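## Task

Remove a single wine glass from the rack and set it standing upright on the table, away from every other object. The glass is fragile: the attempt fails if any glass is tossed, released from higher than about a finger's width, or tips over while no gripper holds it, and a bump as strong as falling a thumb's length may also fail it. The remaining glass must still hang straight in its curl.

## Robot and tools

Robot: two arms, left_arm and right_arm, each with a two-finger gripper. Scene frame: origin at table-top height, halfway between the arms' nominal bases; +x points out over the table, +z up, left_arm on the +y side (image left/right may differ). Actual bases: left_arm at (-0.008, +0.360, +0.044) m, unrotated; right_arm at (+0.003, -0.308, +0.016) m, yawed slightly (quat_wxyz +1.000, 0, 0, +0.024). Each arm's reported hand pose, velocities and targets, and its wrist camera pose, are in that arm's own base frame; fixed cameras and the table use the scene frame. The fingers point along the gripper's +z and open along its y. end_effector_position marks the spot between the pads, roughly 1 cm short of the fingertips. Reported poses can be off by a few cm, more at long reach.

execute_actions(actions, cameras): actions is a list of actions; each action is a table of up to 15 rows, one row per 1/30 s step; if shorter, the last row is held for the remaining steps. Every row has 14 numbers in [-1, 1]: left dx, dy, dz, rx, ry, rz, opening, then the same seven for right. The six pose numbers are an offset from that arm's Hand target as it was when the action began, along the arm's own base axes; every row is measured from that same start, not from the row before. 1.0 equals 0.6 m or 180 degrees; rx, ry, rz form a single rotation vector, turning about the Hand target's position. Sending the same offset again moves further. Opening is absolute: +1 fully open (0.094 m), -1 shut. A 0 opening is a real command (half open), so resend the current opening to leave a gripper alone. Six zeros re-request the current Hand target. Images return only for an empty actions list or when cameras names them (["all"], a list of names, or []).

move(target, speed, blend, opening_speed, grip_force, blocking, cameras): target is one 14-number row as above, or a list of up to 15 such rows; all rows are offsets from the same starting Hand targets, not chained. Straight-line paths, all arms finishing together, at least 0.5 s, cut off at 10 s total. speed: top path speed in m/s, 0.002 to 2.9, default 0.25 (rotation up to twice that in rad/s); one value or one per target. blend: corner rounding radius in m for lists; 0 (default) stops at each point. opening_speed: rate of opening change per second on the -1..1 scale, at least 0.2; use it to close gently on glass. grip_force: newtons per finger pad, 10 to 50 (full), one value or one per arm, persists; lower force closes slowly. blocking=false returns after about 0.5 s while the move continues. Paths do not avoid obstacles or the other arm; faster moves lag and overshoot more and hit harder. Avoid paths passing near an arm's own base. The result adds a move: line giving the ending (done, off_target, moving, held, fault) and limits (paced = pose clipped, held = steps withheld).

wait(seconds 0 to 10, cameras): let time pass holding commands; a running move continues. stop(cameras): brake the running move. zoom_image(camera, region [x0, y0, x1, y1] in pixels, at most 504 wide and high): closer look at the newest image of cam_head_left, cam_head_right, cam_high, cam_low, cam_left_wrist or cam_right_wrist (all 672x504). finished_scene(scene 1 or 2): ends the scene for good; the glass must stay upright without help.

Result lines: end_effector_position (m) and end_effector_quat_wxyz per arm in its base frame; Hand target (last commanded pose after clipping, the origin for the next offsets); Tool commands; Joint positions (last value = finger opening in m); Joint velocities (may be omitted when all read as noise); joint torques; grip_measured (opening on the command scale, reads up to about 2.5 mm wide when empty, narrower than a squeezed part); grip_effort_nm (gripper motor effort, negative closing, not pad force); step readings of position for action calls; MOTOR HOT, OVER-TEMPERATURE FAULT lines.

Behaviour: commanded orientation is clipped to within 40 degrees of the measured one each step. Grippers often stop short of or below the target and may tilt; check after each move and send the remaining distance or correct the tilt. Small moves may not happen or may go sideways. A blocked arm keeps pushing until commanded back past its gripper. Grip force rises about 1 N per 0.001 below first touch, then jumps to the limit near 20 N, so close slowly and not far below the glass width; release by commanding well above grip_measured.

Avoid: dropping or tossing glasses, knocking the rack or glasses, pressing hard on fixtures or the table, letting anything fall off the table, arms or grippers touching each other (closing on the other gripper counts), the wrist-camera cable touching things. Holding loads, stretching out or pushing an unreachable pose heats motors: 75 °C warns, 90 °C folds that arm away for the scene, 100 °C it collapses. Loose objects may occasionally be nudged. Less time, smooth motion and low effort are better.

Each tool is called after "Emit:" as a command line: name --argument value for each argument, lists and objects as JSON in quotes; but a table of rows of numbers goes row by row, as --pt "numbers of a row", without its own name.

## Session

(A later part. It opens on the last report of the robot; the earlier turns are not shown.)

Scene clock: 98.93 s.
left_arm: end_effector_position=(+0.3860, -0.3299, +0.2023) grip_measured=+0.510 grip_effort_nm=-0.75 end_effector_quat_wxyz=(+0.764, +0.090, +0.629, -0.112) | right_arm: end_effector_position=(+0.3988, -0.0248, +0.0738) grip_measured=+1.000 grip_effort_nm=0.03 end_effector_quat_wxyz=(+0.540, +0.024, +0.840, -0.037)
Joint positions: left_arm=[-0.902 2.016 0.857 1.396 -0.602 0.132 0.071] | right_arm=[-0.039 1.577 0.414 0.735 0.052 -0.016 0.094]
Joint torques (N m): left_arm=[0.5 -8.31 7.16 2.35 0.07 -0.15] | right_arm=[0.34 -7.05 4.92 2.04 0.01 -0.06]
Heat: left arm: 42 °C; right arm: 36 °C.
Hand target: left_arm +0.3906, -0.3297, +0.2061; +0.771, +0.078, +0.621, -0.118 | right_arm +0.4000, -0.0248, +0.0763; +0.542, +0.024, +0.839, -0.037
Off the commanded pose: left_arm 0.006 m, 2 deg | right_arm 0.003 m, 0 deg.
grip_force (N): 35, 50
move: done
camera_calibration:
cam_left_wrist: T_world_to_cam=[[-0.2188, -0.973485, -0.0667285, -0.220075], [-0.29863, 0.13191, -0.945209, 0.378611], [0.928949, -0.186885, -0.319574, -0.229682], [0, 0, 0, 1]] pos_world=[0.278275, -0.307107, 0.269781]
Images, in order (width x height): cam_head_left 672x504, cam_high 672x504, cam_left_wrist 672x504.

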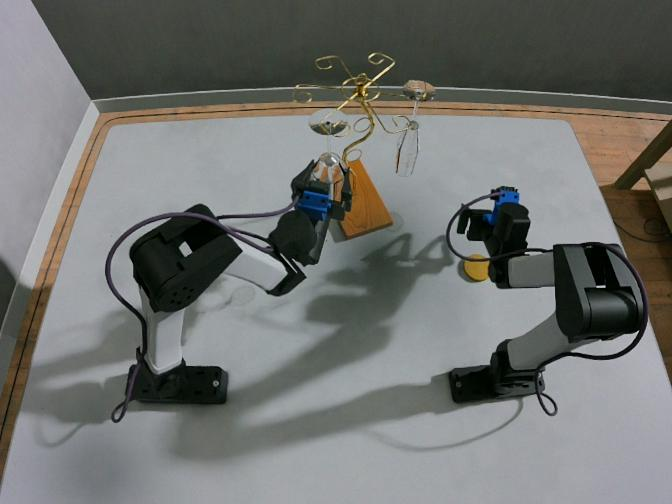

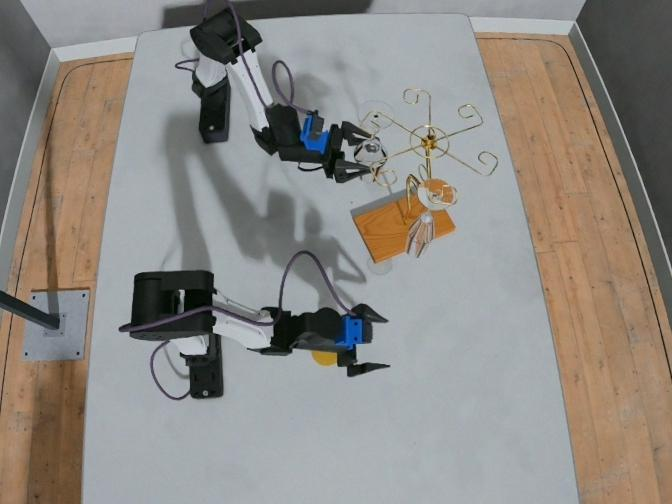

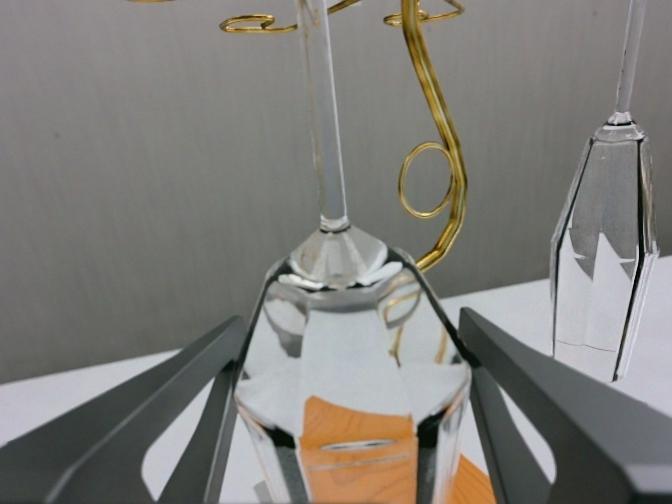

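Emit:
move --target '[0, 0, 0.0367, 0, 0, 0, 0.2, 0, 0, 0, 0, 0, 0, 1]' --speed 0.08 --cameras '["cam_left_wrist", "cam_high", "cam_head_left"]'

Emit:
zoom_image --camera "cam_high" --region '[320, 80, 460, 200]'

Emit:
zoom_image --camera "cam_head_left" --region '[270, 60, 410, 260]'

Scene clock: 103.80 s.
left_arm: end_effector_position=(+0.3875, -0.3320, +0.2022) grip_measured=+0.509 grip_effort_nm=-0.75 end_effector_quat_wxyz=(+0.757, +0.097, +0.638, -0.107) | right_arm: end_effector_position=(+0.3988, -0.0248, +0.0738) grip_measured=+1.000 grip_effort_nm=0.03 end_effector_quat_wxyz=(+0.540, +0.024, +0.840, -0.037)
Joint positions: left_arm=[-0.902 1.997 0.866 1.336 -0.601 0.129 0.071] | right_arm=[-0.039 1.577 0.414 0.735 0.052 -0.016 0.094]
Joint torques (N m): left_arm=[0.51 -13.39 7.82 2.13 0.06 -0.1] | right_arm=[0.21 -7.08 5 2.03 0.01 -0.06]
Heat: left arm: 42 °C; right arm: 36 °C.
Hand target: left_arm +0.3907, -0.3297, +0.2282; +0.771, +0.078, +0.621, -0.118 | right_arm +0.4000, -0.0248, +0.0763; +0.542, +0.024, +0.839, -0.037
Off the commanded pose: left_arm 0.026 m, 4 deg | right_arm 0.003 m, 0 deg.
grip_force (N): 35, 50
move: off_target (left_arm)
camera_calibration:
cam_left_wrist: T_world_to_cam=[[-0.221306, -0.971661, -0.0830587, -0.216922], [-0.317552, 0.15233, -0.935926, 0.391522], [0.922055, -0.18075, -0.342264, -0.222258], [0, 0, 0, 1]] pos_world=[0.281256, -0.310588, 0.272347]
Images, in order (width x height): cam_head_left 672x504, cam_high 672x504, cam_left_wrist 672x504.

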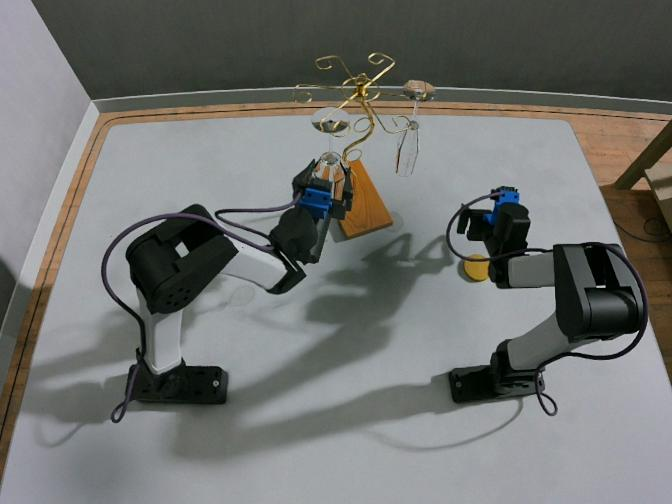

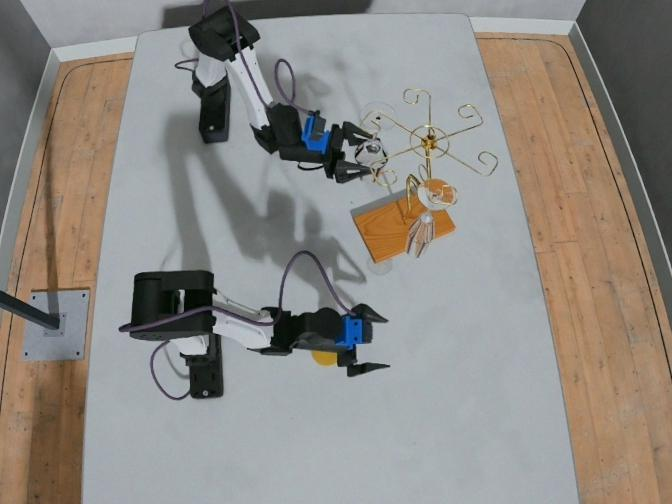

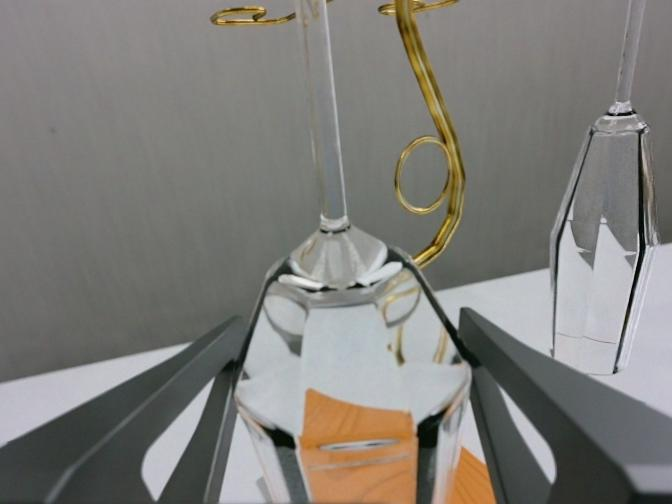

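Scaled by 3.600 from the camera's 672x504 image, which has a finer 960x720 frame.

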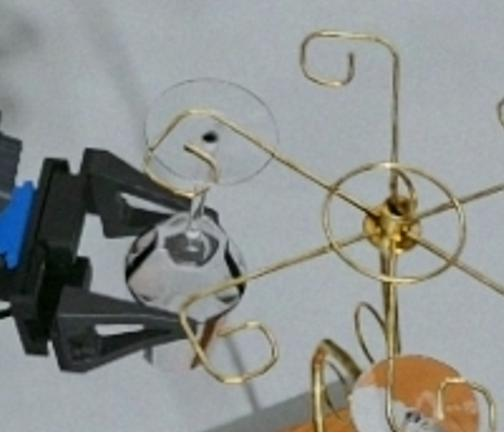

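Scaled by 2.520 from the camera's 672x504 image, which has a finer 960x720 frame.

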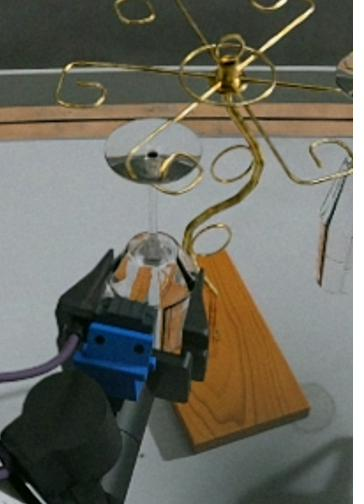

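Emit:
wait --seconds 0.1 --cameras '["cam_high", "cam_low", "cam_head_left", "cam_head_right"]'

Emit:
zoom_image --camera "cam_high" --region '[350, 90, 410, 150]'

Emit:
zoom_image --camera "cam_low" --region '[290, 170, 370, 270]'

Emit:
zoom_image --camera "cam_head_left" --region '[295, 95, 365, 165]'

Emit:
zoom_image --camera "cam_head_right" --region '[270, 90, 360, 180]'

Scene clock: 107.47 s.
left_arm: end_effector_position=(+0.3876, -0.3320, +0.2021) grip_measured=+0.509 grip_effort_nm=-0.75 end_effector_quat_wxyz=(+0.757, +0.097, +0.638, -0.106) | right_arm: end_effector_position=(+0.3988, -0.0248, +0.0738) grip_measured=+1.000 grip_effort_nm=0.03 end_effector_quat_wxyz=(+0.540, +0.024, +0.840, -0.037)
Joint positions: left_arm=[-0.902 1.997 0.866 1.336 -0.601 0.129 0.071] | right_arm=[-0.039 1.577 0.414 0.735 0.052 -0.016 0.094]
Joint torques (N m): left_arm=[0.51 -13.38 7.84 2.09 0.06 -0.1] | right_arm=[0.1 -7.09 4.94 2.07 0.07 -0.08]
Heat: left arm: 42 °C; right arm: 36 °C.
Hand target: left_arm +0.3907, -0.3297, +0.2282; +0.771, +0.078, +0.621, -0.118 | right_arm +0.4000, -0.0248, +0.0763; +0.542, +0.024, +0.839, -0.037
Tool commands: left_gripper/opening=+0.2 right_gripper/opening=+1.0
Off the commanded pose: left_arm 0.026 m, 4 deg | right_arm 0.003 m, 0 deg.
grip_force (N): 35, 50
wait: 0.10 s; at rest from the start
Images, in order (width x height): cam_head_left 672x504, cam_head_right 672x504, cam_high 672x504, cam_low 672x504.

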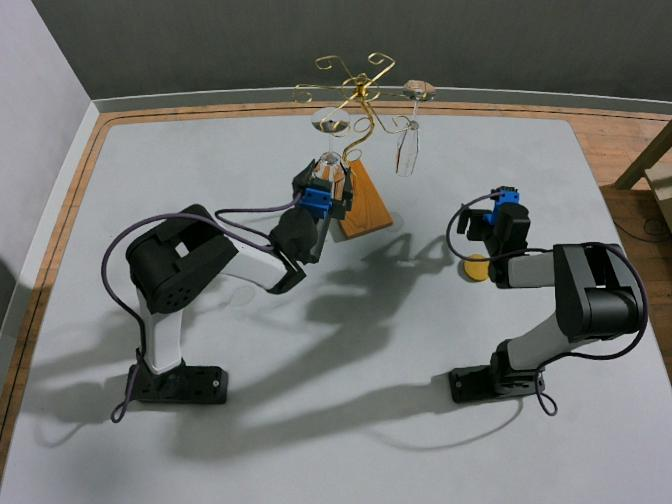

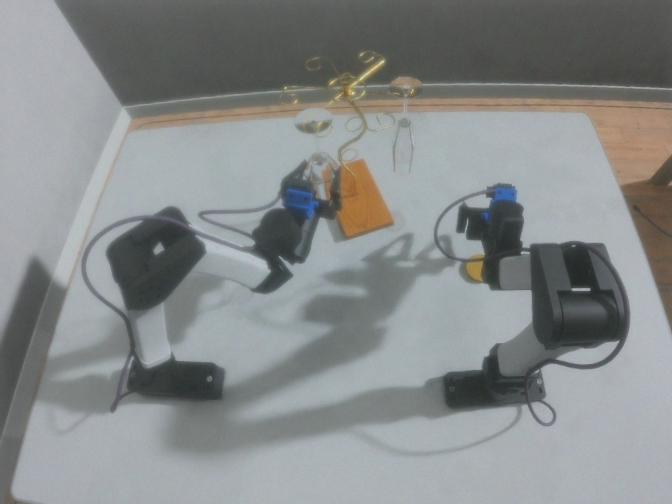

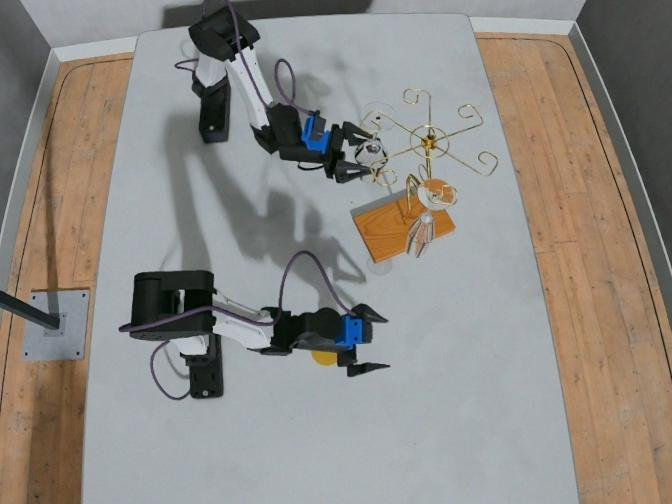

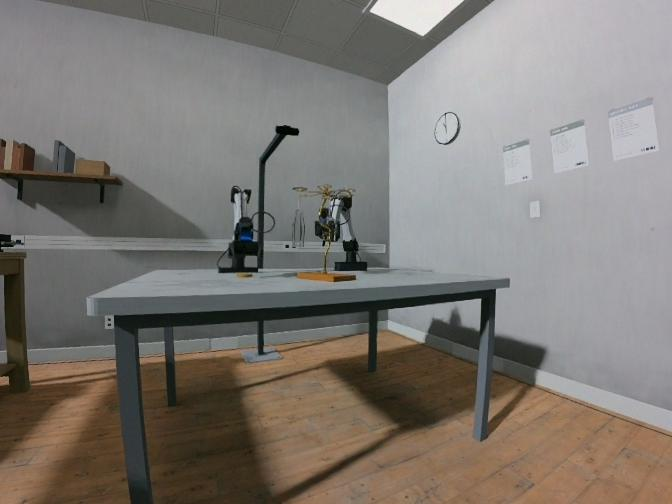

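Scaled by 8.400 from the camera's 672x504 image, which has a finer 960x720 frame.

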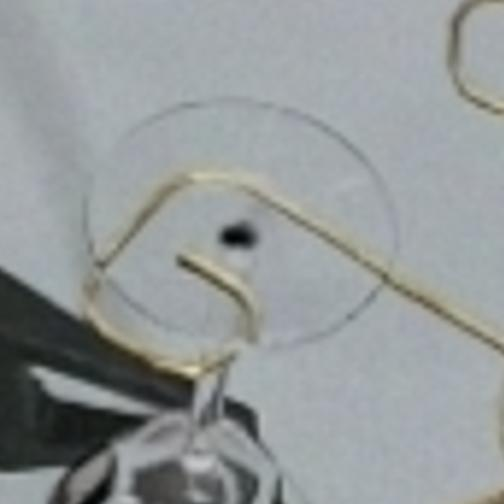

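Scaled by 5.040 from the camera's 672x504 image, which has a finer 960x720 frame.

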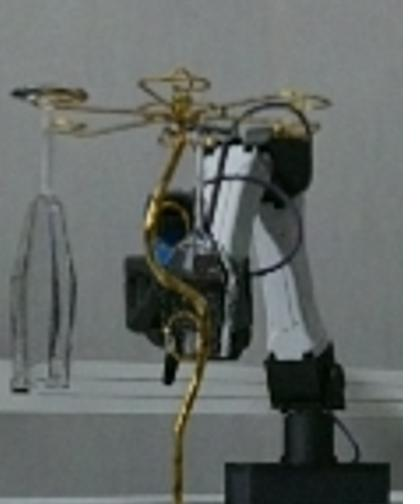

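Scaled by 7.200 from the camera's 672x504 image, which has a finer 960x720 frame.

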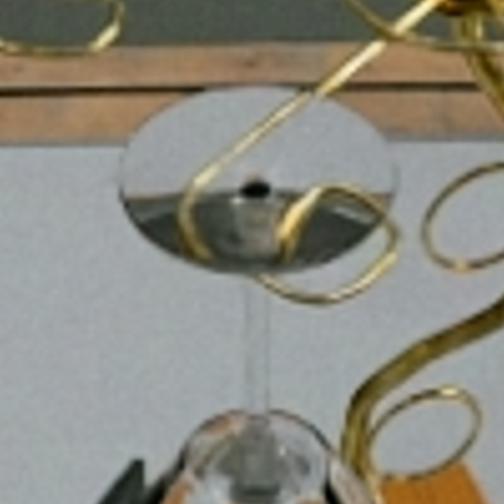

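Scaled by 5.600 from the camera's 672x504 image, which has a finer 960x720 frame.

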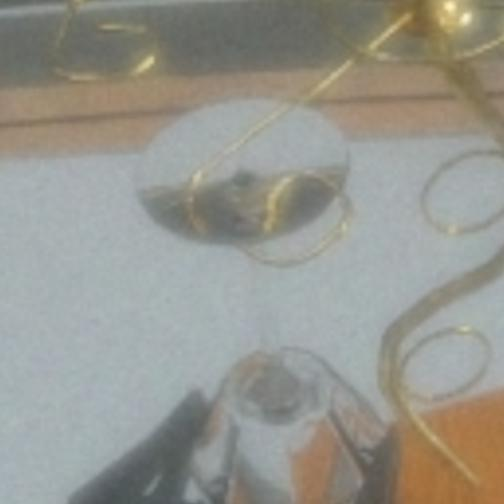

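Emit:
move --target '[0, 0, 0.0333, -0.004, -0.0095, 0, 0.2, 0, 0, 0, 0, 0, 0, 1]' --speed 0.08 --cameras '["cam_left_wrist", "cam_high", "cam_head_left"]'

Emit:
zoom_image --camera "cam_high" --region '[350, 90, 410, 150]'

Emit:
zoom_image --camera "cam_head_left" --region '[295, 95, 365, 165]'

Scene clock: 113.27 s.
left_arm: end_effector_position=(+0.3884, -0.3334, +0.2176) grip_measured=+0.509 grip_effort_nm=-0.75 end_effector_quat_wxyz=(+0.762, +0.095, +0.631, -0.109) | right_arm: end_effector_position=(+0.3988, -0.0248, +0.0738) grip_measured=+1.000 grip_effort_nm=0.03 end_effector_quat_wxyz=(+0.540, +0.024, +0.840, -0.037)
Joint positions: left_arm=[-0.902 1.969 0.886 1.309 -0.6 0.137 0.071] | right_arm=[-0.039 1.577 0.414 0.735 0.052 -0.016 0.094]
Joint torques (N m): left_arm=[0.64 -13.55 8.06 2.22 0.1 -0.01] | right_arm=[0.38 -6.99 4.96 2.03 0 -0.09]
Heat: left arm: 43 °C; right arm: 36 °C.
Hand target: left_arm +0.3907, -0.3298, +0.2481; +0.780, +0.075, +0.609, -0.121 | right_arm +0.4000, -0.0248, +0.0763; +0.542, +0.024, +0.839, -0.037
Off the commanded pose: left_arm 0.031 m, 4 deg | right_arm 0.003 m, 0 deg.
grip_force (N): 35, 50
move: off_target (left_arm)
camera_calibration:
cam_left_wrist: T_world_to_cam=[[-0.220006, -0.972361, -0.0781735, -0.21862], [-0.302616, 0.144213, -0.942139, 0.399344], [0.927373, -0.18362, -0.32598, -0.224526], [0, 0, 0, 1]] pos_world=[0.280969, -0.311396, 0.285957]
Images, in order (width x height): cam_head_left 672x504, cam_high 672x504, cam_left_wrist 672x504.

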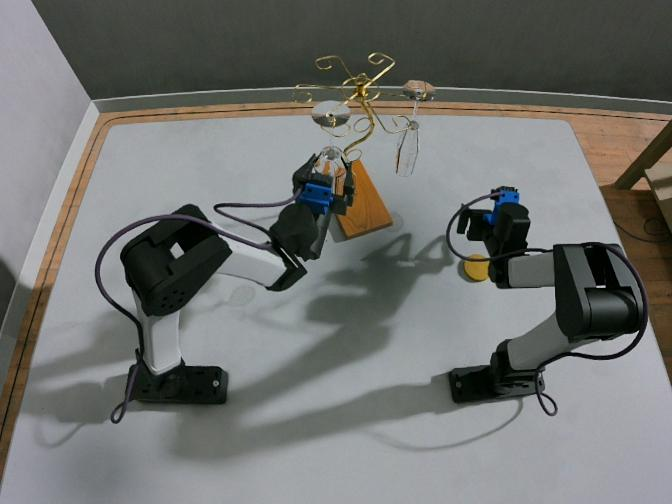

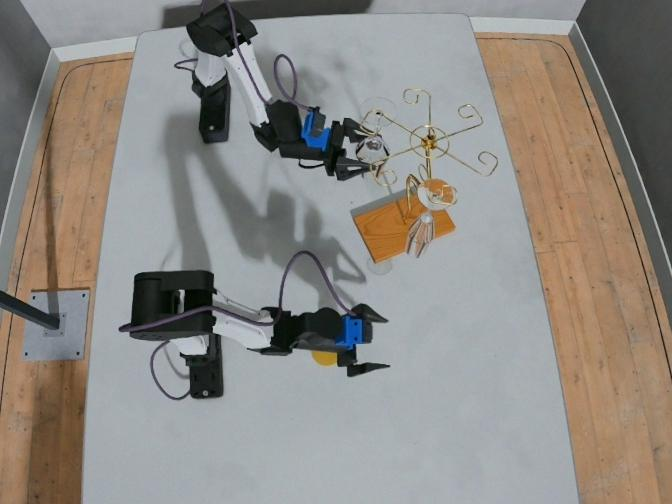

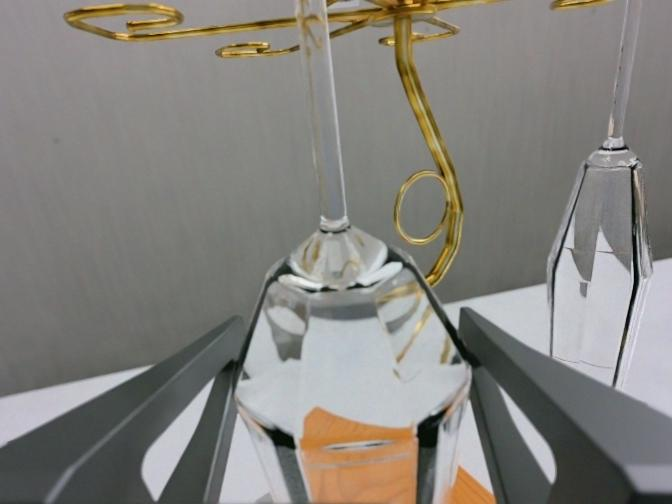

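Scaled by 8.400 from the camera's 672x504 image, which has a finer 960x720 frame.

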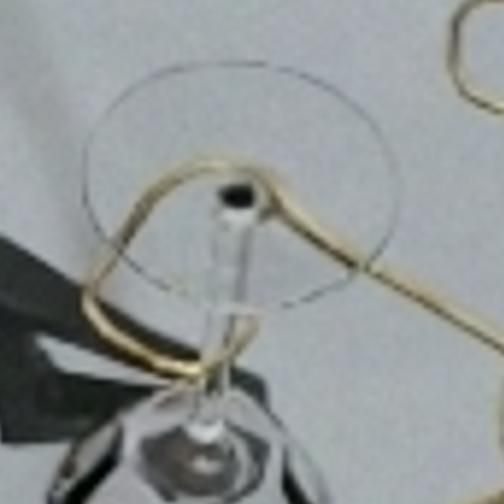

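Scaled by 7.200 from the camera's 672x504 image, which has a finer 960x720 frame.

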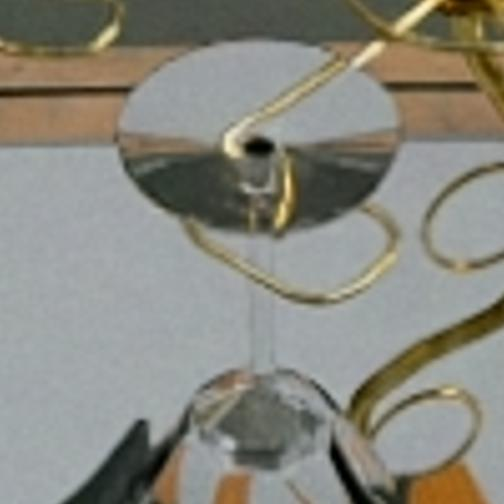

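Emit:
move --target '[0.0388, -0.0318, -0.0133, 0, 0, 0, 0.2, 0, 0, 0, 0, 0, 0, 1]' --speed 0.08 --cameras '["cam_left_wrist", "cam_high", "cam_head_left"]'

Emit:
zoom_image --camera "cam_high" --region '[330, 80, 450, 200]'

Emit:
zoom_image --camera "cam_head_left" --region '[280, 80, 400, 220]'

Scene clock: 116.40 s.
left_arm: end_effector_position=(+0.4085, -0.3487, +0.2302) grip_measured=+0.509 grip_effort_nm=-0.75 end_effector_quat_wxyz=(+0.772, +0.086, +0.620, -0.115) | right_arm: end_effector_position=(+0.3988, -0.0248, +0.0738) grip_measured=+1.000 grip_effort_nm=0.03 end_effector_quat_wxyz=(+0.540, +0.024, +0.840, -0.037)
Joint positions: left_arm=[-0.886 2.031 1.013 1.281 -0.585 0.137 0.071] | right_arm=[-0.039 1.577 0.414 0.735 0.052 -0.016 0.094]
Joint torques (N m): left_arm=[0.61 -9.98 8.62 2.24 0.12 -0.06] | right_arm=[0.23 -7.09 4.93 2.09 0.02 -0.1]
Heat: left arm: 43 °C; right arm: 36 °C.
Hand target: left_arm +0.4139, -0.3489, +0.2401; +0.780, +0.075, +0.609, -0.121 | right_arm +0.4000, -0.0248, +0.0763; +0.542, +0.024, +0.839, -0.037
Off the commanded pose: left_arm 0.011 m, 2 deg | right_arm 0.003 m, 0 deg.
grip_force (N): 35, 50
move: off_target (left_arm)
camera_calibration:
cam_left_wrist: T_world_to_cam=[[-0.216611, -0.974503, -0.0585042, -0.234809], [-0.278347, 0.119088, -0.953069, 0.403314], [0.935736, -0.190161, -0.297046, -0.25434], [0, 0, 0, 1]] pos_world=[0.299394, -0.325218, 0.295098]
Images, in order (width x height): cam_head_left 672x504, cam_high 672x504, cam_left_wrist 672x504.

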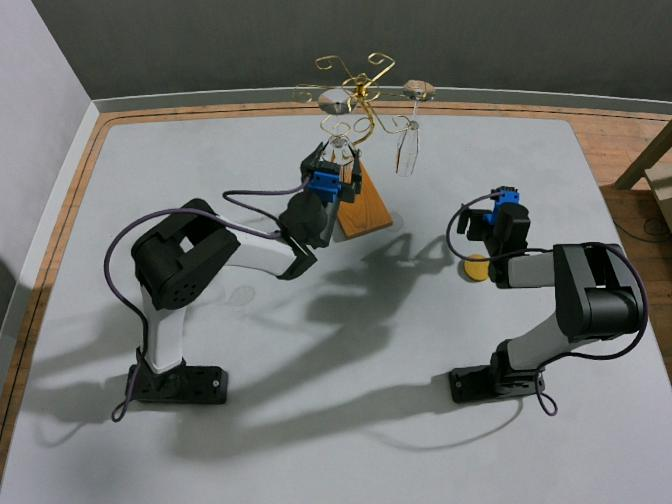

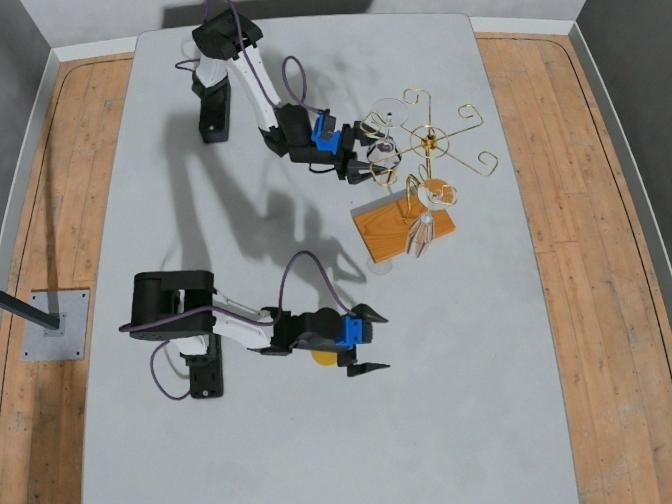

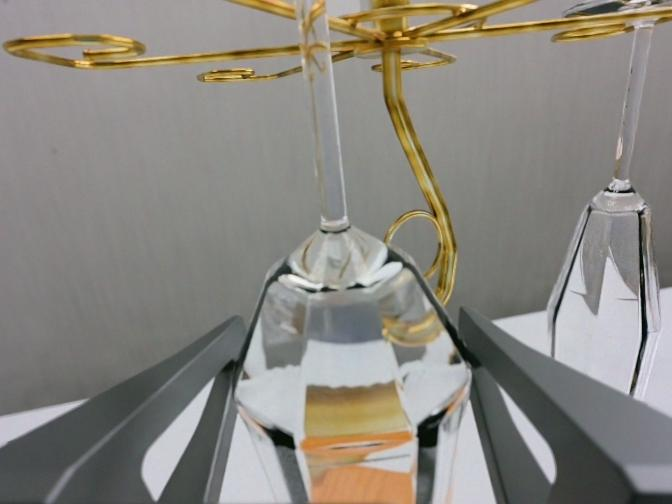

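Scaled by 4.200 from the camera's 672x504 image, which has a finer 960x720 frame.

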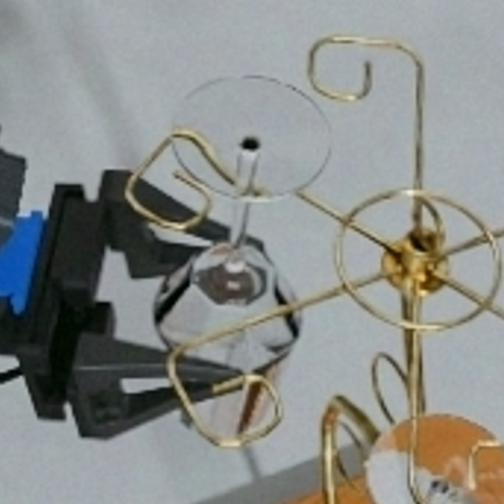

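Scaled by 3.600 from the camera's 672x504 image, which has a finer 960x720 frame.

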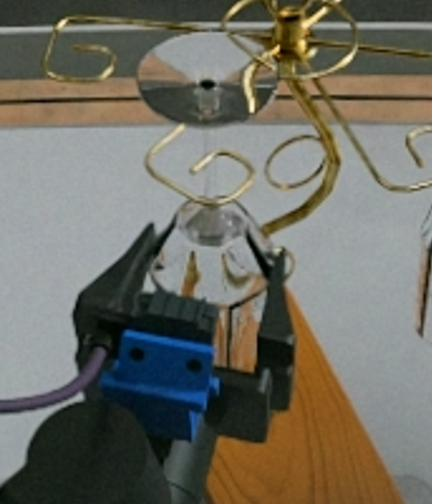

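Emit:
move --pt "0.0042 -0.025 0.02 0 0 0 0.2 0 0 0 0 0 0 1" --pt "-0.0117 -0.0617 0.025 0 0 0 0.2 0 0 0 0 0 0 1" --speed 0.1 --blend '[0.008, 0]' --cameras '["cam_high", "cam_head_left"]'

Emit:
zoom_image --camera "cam_high" --region '[330, 80, 450, 200]'

Emit:
zoom_image --camera "cam_head_left" --region '[280, 80, 400, 220]'

Scene clock: 120.97 s.
left_arm: end_effector_position=(+0.4040, -0.3852, +0.2475) grip_measured=+0.509 grip_effort_nm=-0.75 end_effector_quat_wxyz=(+0.773, +0.089, +0.616, -0.119) | right_arm: end_effector_position=(+0.3988, -0.0248, +0.0738) grip_measured=+1.000 grip_effort_nm=0.03 end_effector_quat_wxyz=(+0.540, +0.024, +0.840, -0.037)
Joint positions: left_arm=[-0.946 2.068 1.151 1.199 -0.63 0.16 0.071] | right_arm=[-0.039 1.577 0.414 0.735 0.052 -0.016 0.094]
Joint torques (N m): left_arm=[-0.27 -10.48 9.02 2.19 -0.04 -0.07] | right_arm=[0.14 -7.13 4.93 2.04 0.02 -0.06]
Heat: left arm: 43 °C; right arm: 36 °C.
Hand target: left_arm +0.4069, -0.3859, +0.2552; +0.781, +0.075, +0.609, -0.121 | right_arm +0.4000, -0.0248, +0.0763; +0.542, +0.024, +0.839, -0.037
Off the commanded pose: left_arm 0.008 m, 2 deg | right_arm 0.003 m, 0 deg.
grip_force (N): 35, 50
move: done
Images, in order (width x height): cam_head_left 672x504, cam_high 672x504.

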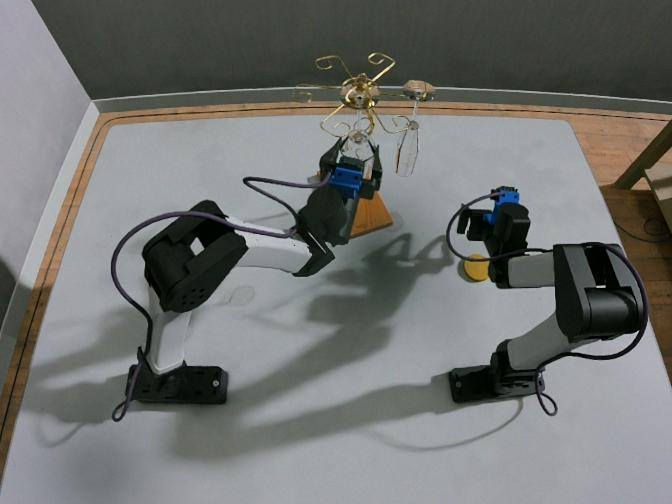

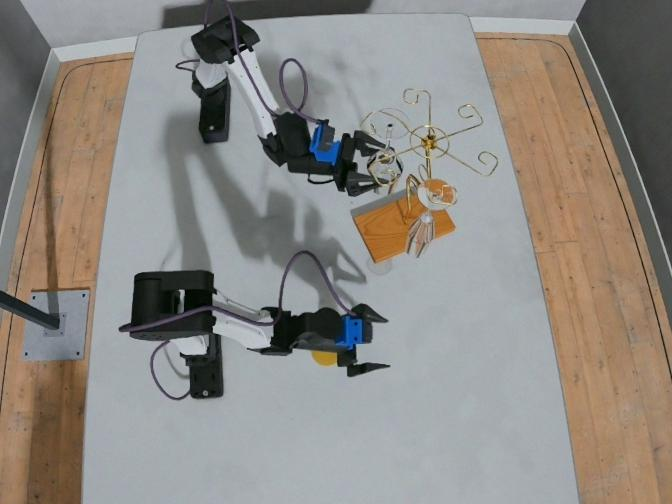

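Scaled by 4.200 from the camera's 672x504 image, which has a finer 960x720 frame.

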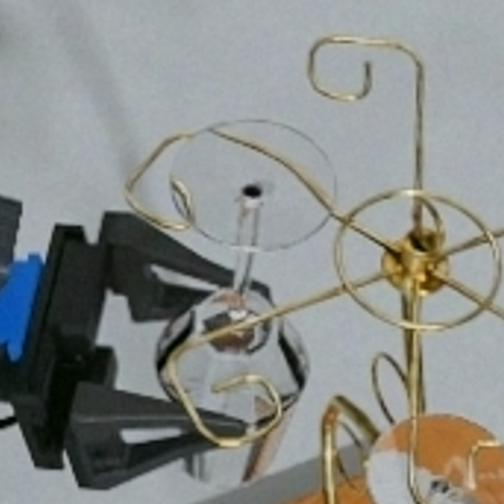

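Scaled by 3.600 from the camera's 672x504 image, which has a finer 960x720 frame.

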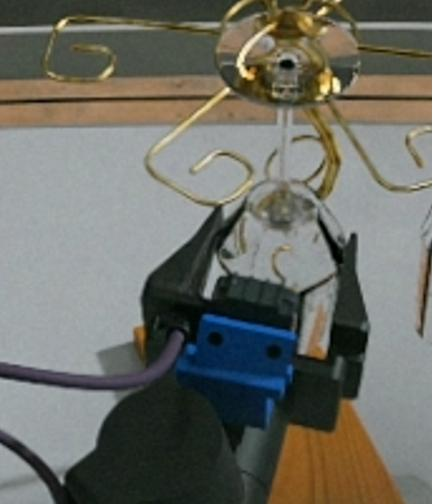

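Emit:
move --pt "-0.0562 -0.0188 0 0 0 0 0.2 0 0 0 0 0 0 1" --pt "-0.1098 -0.0145 0.003 0 0 0 0.2 0 0 0 0 0 0 1" --pt "-0.21 -0.0083 0.008 0 0 0 0.2 0 0 0 0 0 0 1" --speed 0.14 --blend '[0.01, 0.02, 0]' --cameras '["cam_high", "cam_head_left", "cam_left_wrist"]'

Emit:
zoom_image --camera "cam_high" --region '[250, 60, 490, 240]'

Emit:
zoom_image --camera "cam_head_left" --region '[230, 60, 440, 260]'

Scene clock: 127.37 s.
left_arm: end_effector_position=(+0.2843, -0.4020, +0.2369) grip_measured=+0.509 grip_effort_nm=-0.74 end_effector_quat_wxyz=(+0.768, +0.108, +0.623, -0.102) | right_arm: end_effector_position=(+0.3988, -0.0248, +0.0738) grip_measured=+1.000 grip_effort_nm=0.03 end_effector_quat_wxyz=(+0.540, +0.024, +0.840, -0.037)
Joint positions: left_arm=[-1.237 1.973 0.946 1.357 -0.906 0.304 0.071] | right_arm=[-0.039 1.577 0.414 0.735 0.052 -0.016 0.094]
Joint torques (N m): left_arm=[-0.31 -13.81 4.94 2.47 0 -0.03] | right_arm=[0.32 -7.13 5.05 2.04 0.03 -0.11]
Heat: left arm: 43 °C; right arm: 36 °C.
Hand target: left_arm +0.2809, -0.3909, +0.2599; +0.780, +0.075, +0.609, -0.121 | right_arm +0.4000, -0.0248, +0.0763; +0.542, +0.024, +0.839, -0.037
Off the commanded pose: left_arm 0.026 m, 5 deg | right_arm 0.003 m, 0 deg.
grip_force (N): 35, 50
move: off_target (left_arm); blend cut to 0.0162 m at target 2
camera_calibration:
cam_left_wrist: T_world_to_cam=[[-0.225143, -0.968233, -0.108792, -0.296375], [-0.278944, 0.171039, -0.944953, 0.400608], [0.933542, -0.182402, -0.308591, -0.139741], [0, 0, 0, 1]] pos_world=[0.175475, -0.380969, 0.30319]
Images, in order (width x height): cam_head_left 672x504, cam_high 672x504, cam_left_wrist 672x504.

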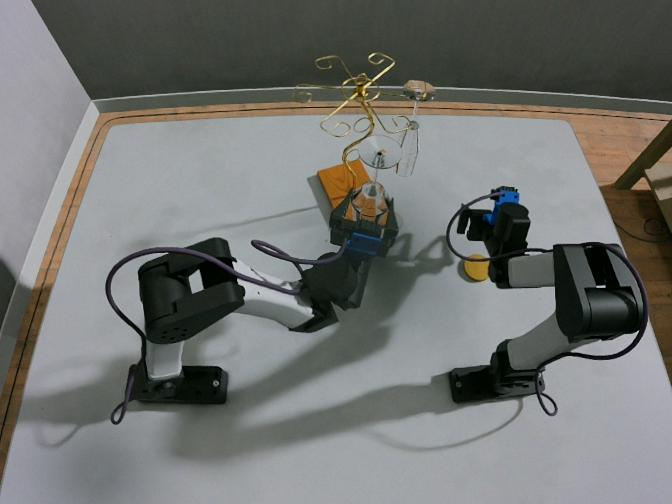

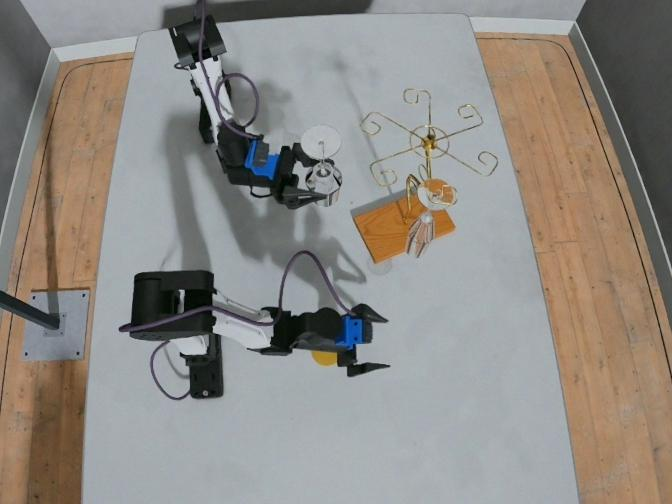

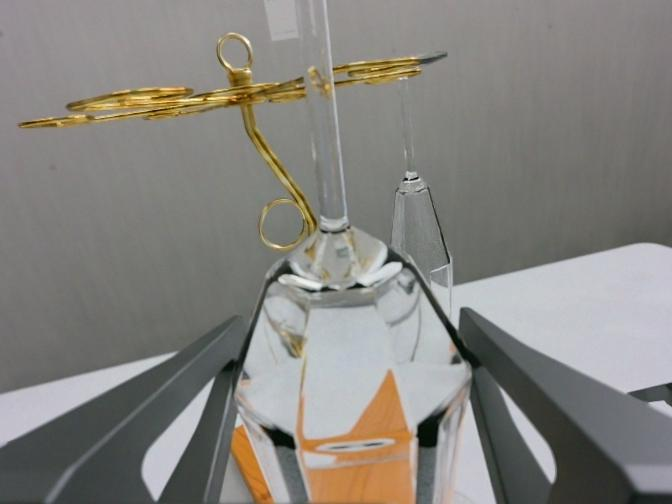

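Scaled by 2.100 from the camera's 672x504 image, which has a finer 960x720 frame.

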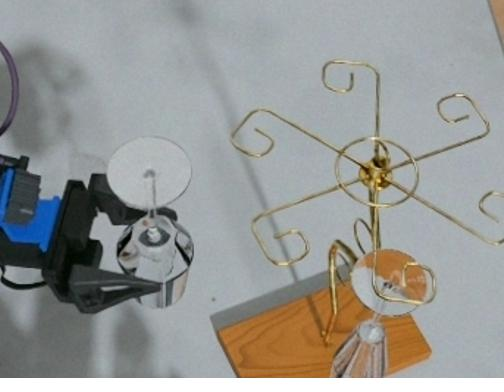

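Scaled by 2.400 from the camera's 672x504 image, which has a finer 960x720 frame.

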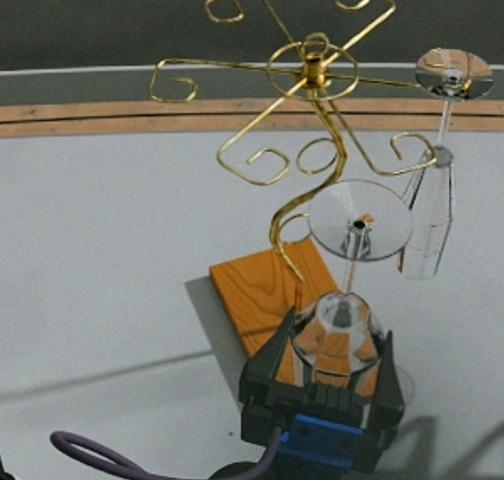

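Emit:
move --pt "-0.0025 0.063 -0.0598 0.2157 0.0231 0.0359 0.2 0 0 0 0 0 0 1" --pt "-0.0067 0.1513 -0.0915 0.411 0.0345 0.0655 0.2 0 0 0 0 0 0 1" --pt "0.01 0.2517 -0.1072 0.6095 0.057 0.0868 0.2 0 0 0 0 0 0 1" --pt "0.0237 0.3662 -0.1015 0.8098 0.0994 0.0808 0.2 0 0 0 0 0 0 1" --speed 0.28 --blend '[0.02, 0.02, 0.02, 0]' --cameras '["cam_high", "cam_head_left", "cam_left_wrist"]'

Emit:
zoom_image --camera "cam_high" --region '[180, 0, 420, 180]'

Emit:
zoom_image --camera "cam_head_left" --region '[90, 140, 380, 400]'

Scene clock: 142.87 s.
left_arm: end_effector_position=(+0.2921, -0.1735, +0.1792) grip_measured=+0.510 grip_effort_nm=-0.74 end_effector_quat_wxyz=(+0.078, +0.706, +0.370, +0.598) | right_arm: end_effector_position=(+0.3988, -0.0248, +0.0738) grip_measured=+1.000 grip_effort_nm=0.03 end_effector_quat_wxyz=(+0.540, +0.024, +0.840, -0.037)
Joint positions: left_arm=[-1.043 1.466 0.876 -0.432 -1.245 1.533 0.071] | right_arm=[-0.039 1.577 0.414 0.735 0.052 -0.016 0.094]
Joint torques (N m): left_arm=[0.49 -8.66 9.36 1.11 -0.76 0.02] | right_arm=[0.27 -7.13 5.08 2.08 0.02 -0.06]
Heat: left arm: 44 °C; right arm: 36 °C.
Hand target: left_arm +0.2952, -0.1712, +0.1990; +0.088, +0.689, +0.383, +0.609 | right_arm +0.4000, -0.0248, +0.0763; +0.542, +0.024, +0.839, -0.037
Off the commanded pose: left_arm 0.020 m, 3 deg | right_arm 0.003 m, 0 deg.
grip_force (N): 35, 50
move: off_target (left_arm)
camera_calibration:
cam_left_wrist: T_world_to_cam=[[-0.380394, 0.777904, -0.500166, 0.338888], [-0.423342, 0.33437, 0.842009, 0.0594813], [0.822242, 0.532036, 0.202127, -0.0581643], [0, 0, 0, 1]] pos_world=[0.201917, -0.252565, 0.131173]
Images, in order (width x height): cam_head_left 672x504, cam_high 672x504, cam_left_wrist 672x504.

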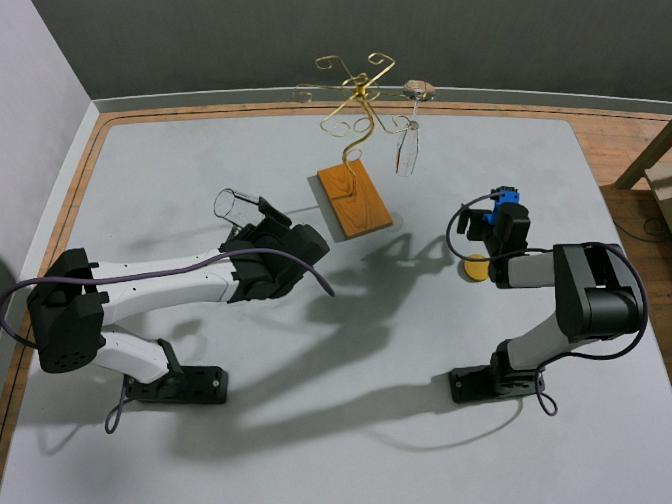

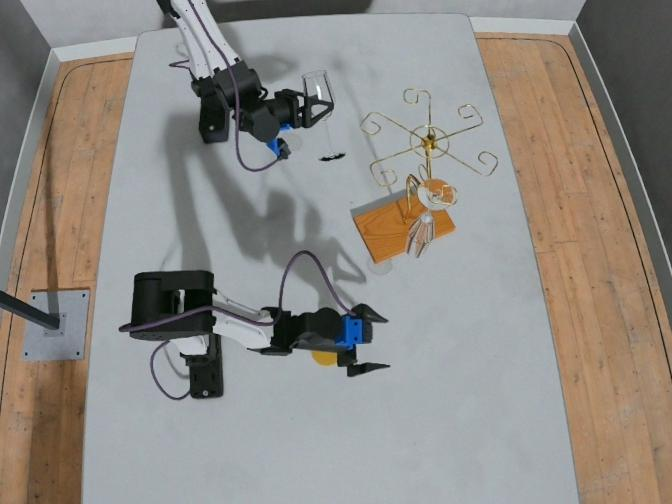

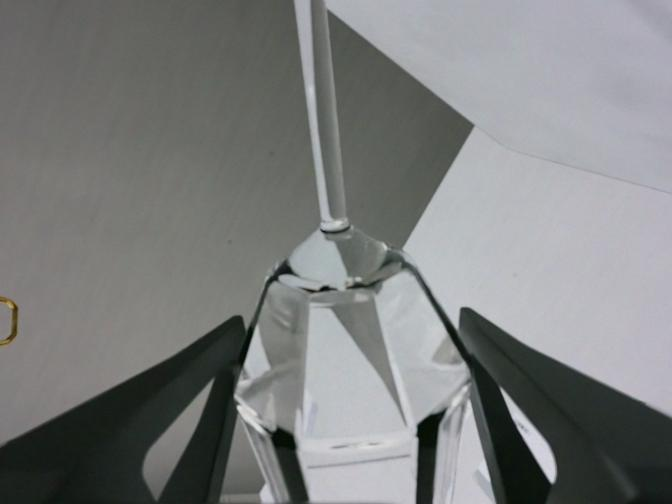

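Scaled by 2.100 from the camera's 672x504 image, which has a finer 960x720 frame.

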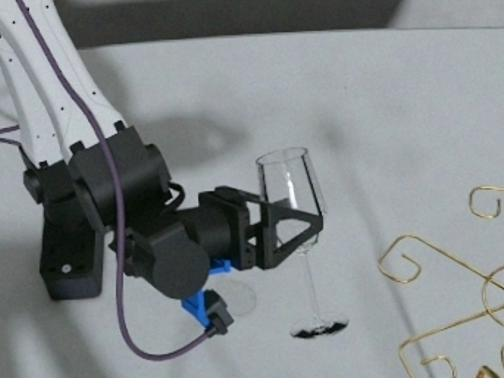

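Scaled by 1.738 from the camera's 672x504 image, which has a finer 960x720 frame.

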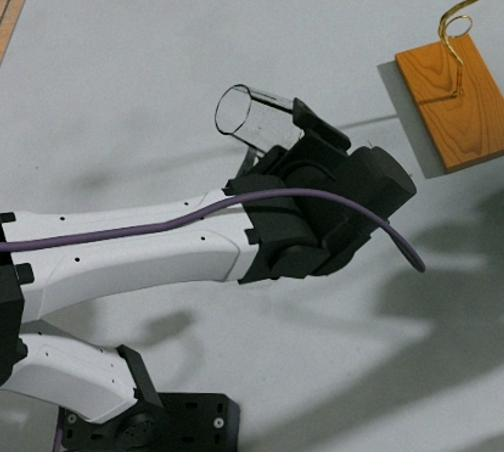

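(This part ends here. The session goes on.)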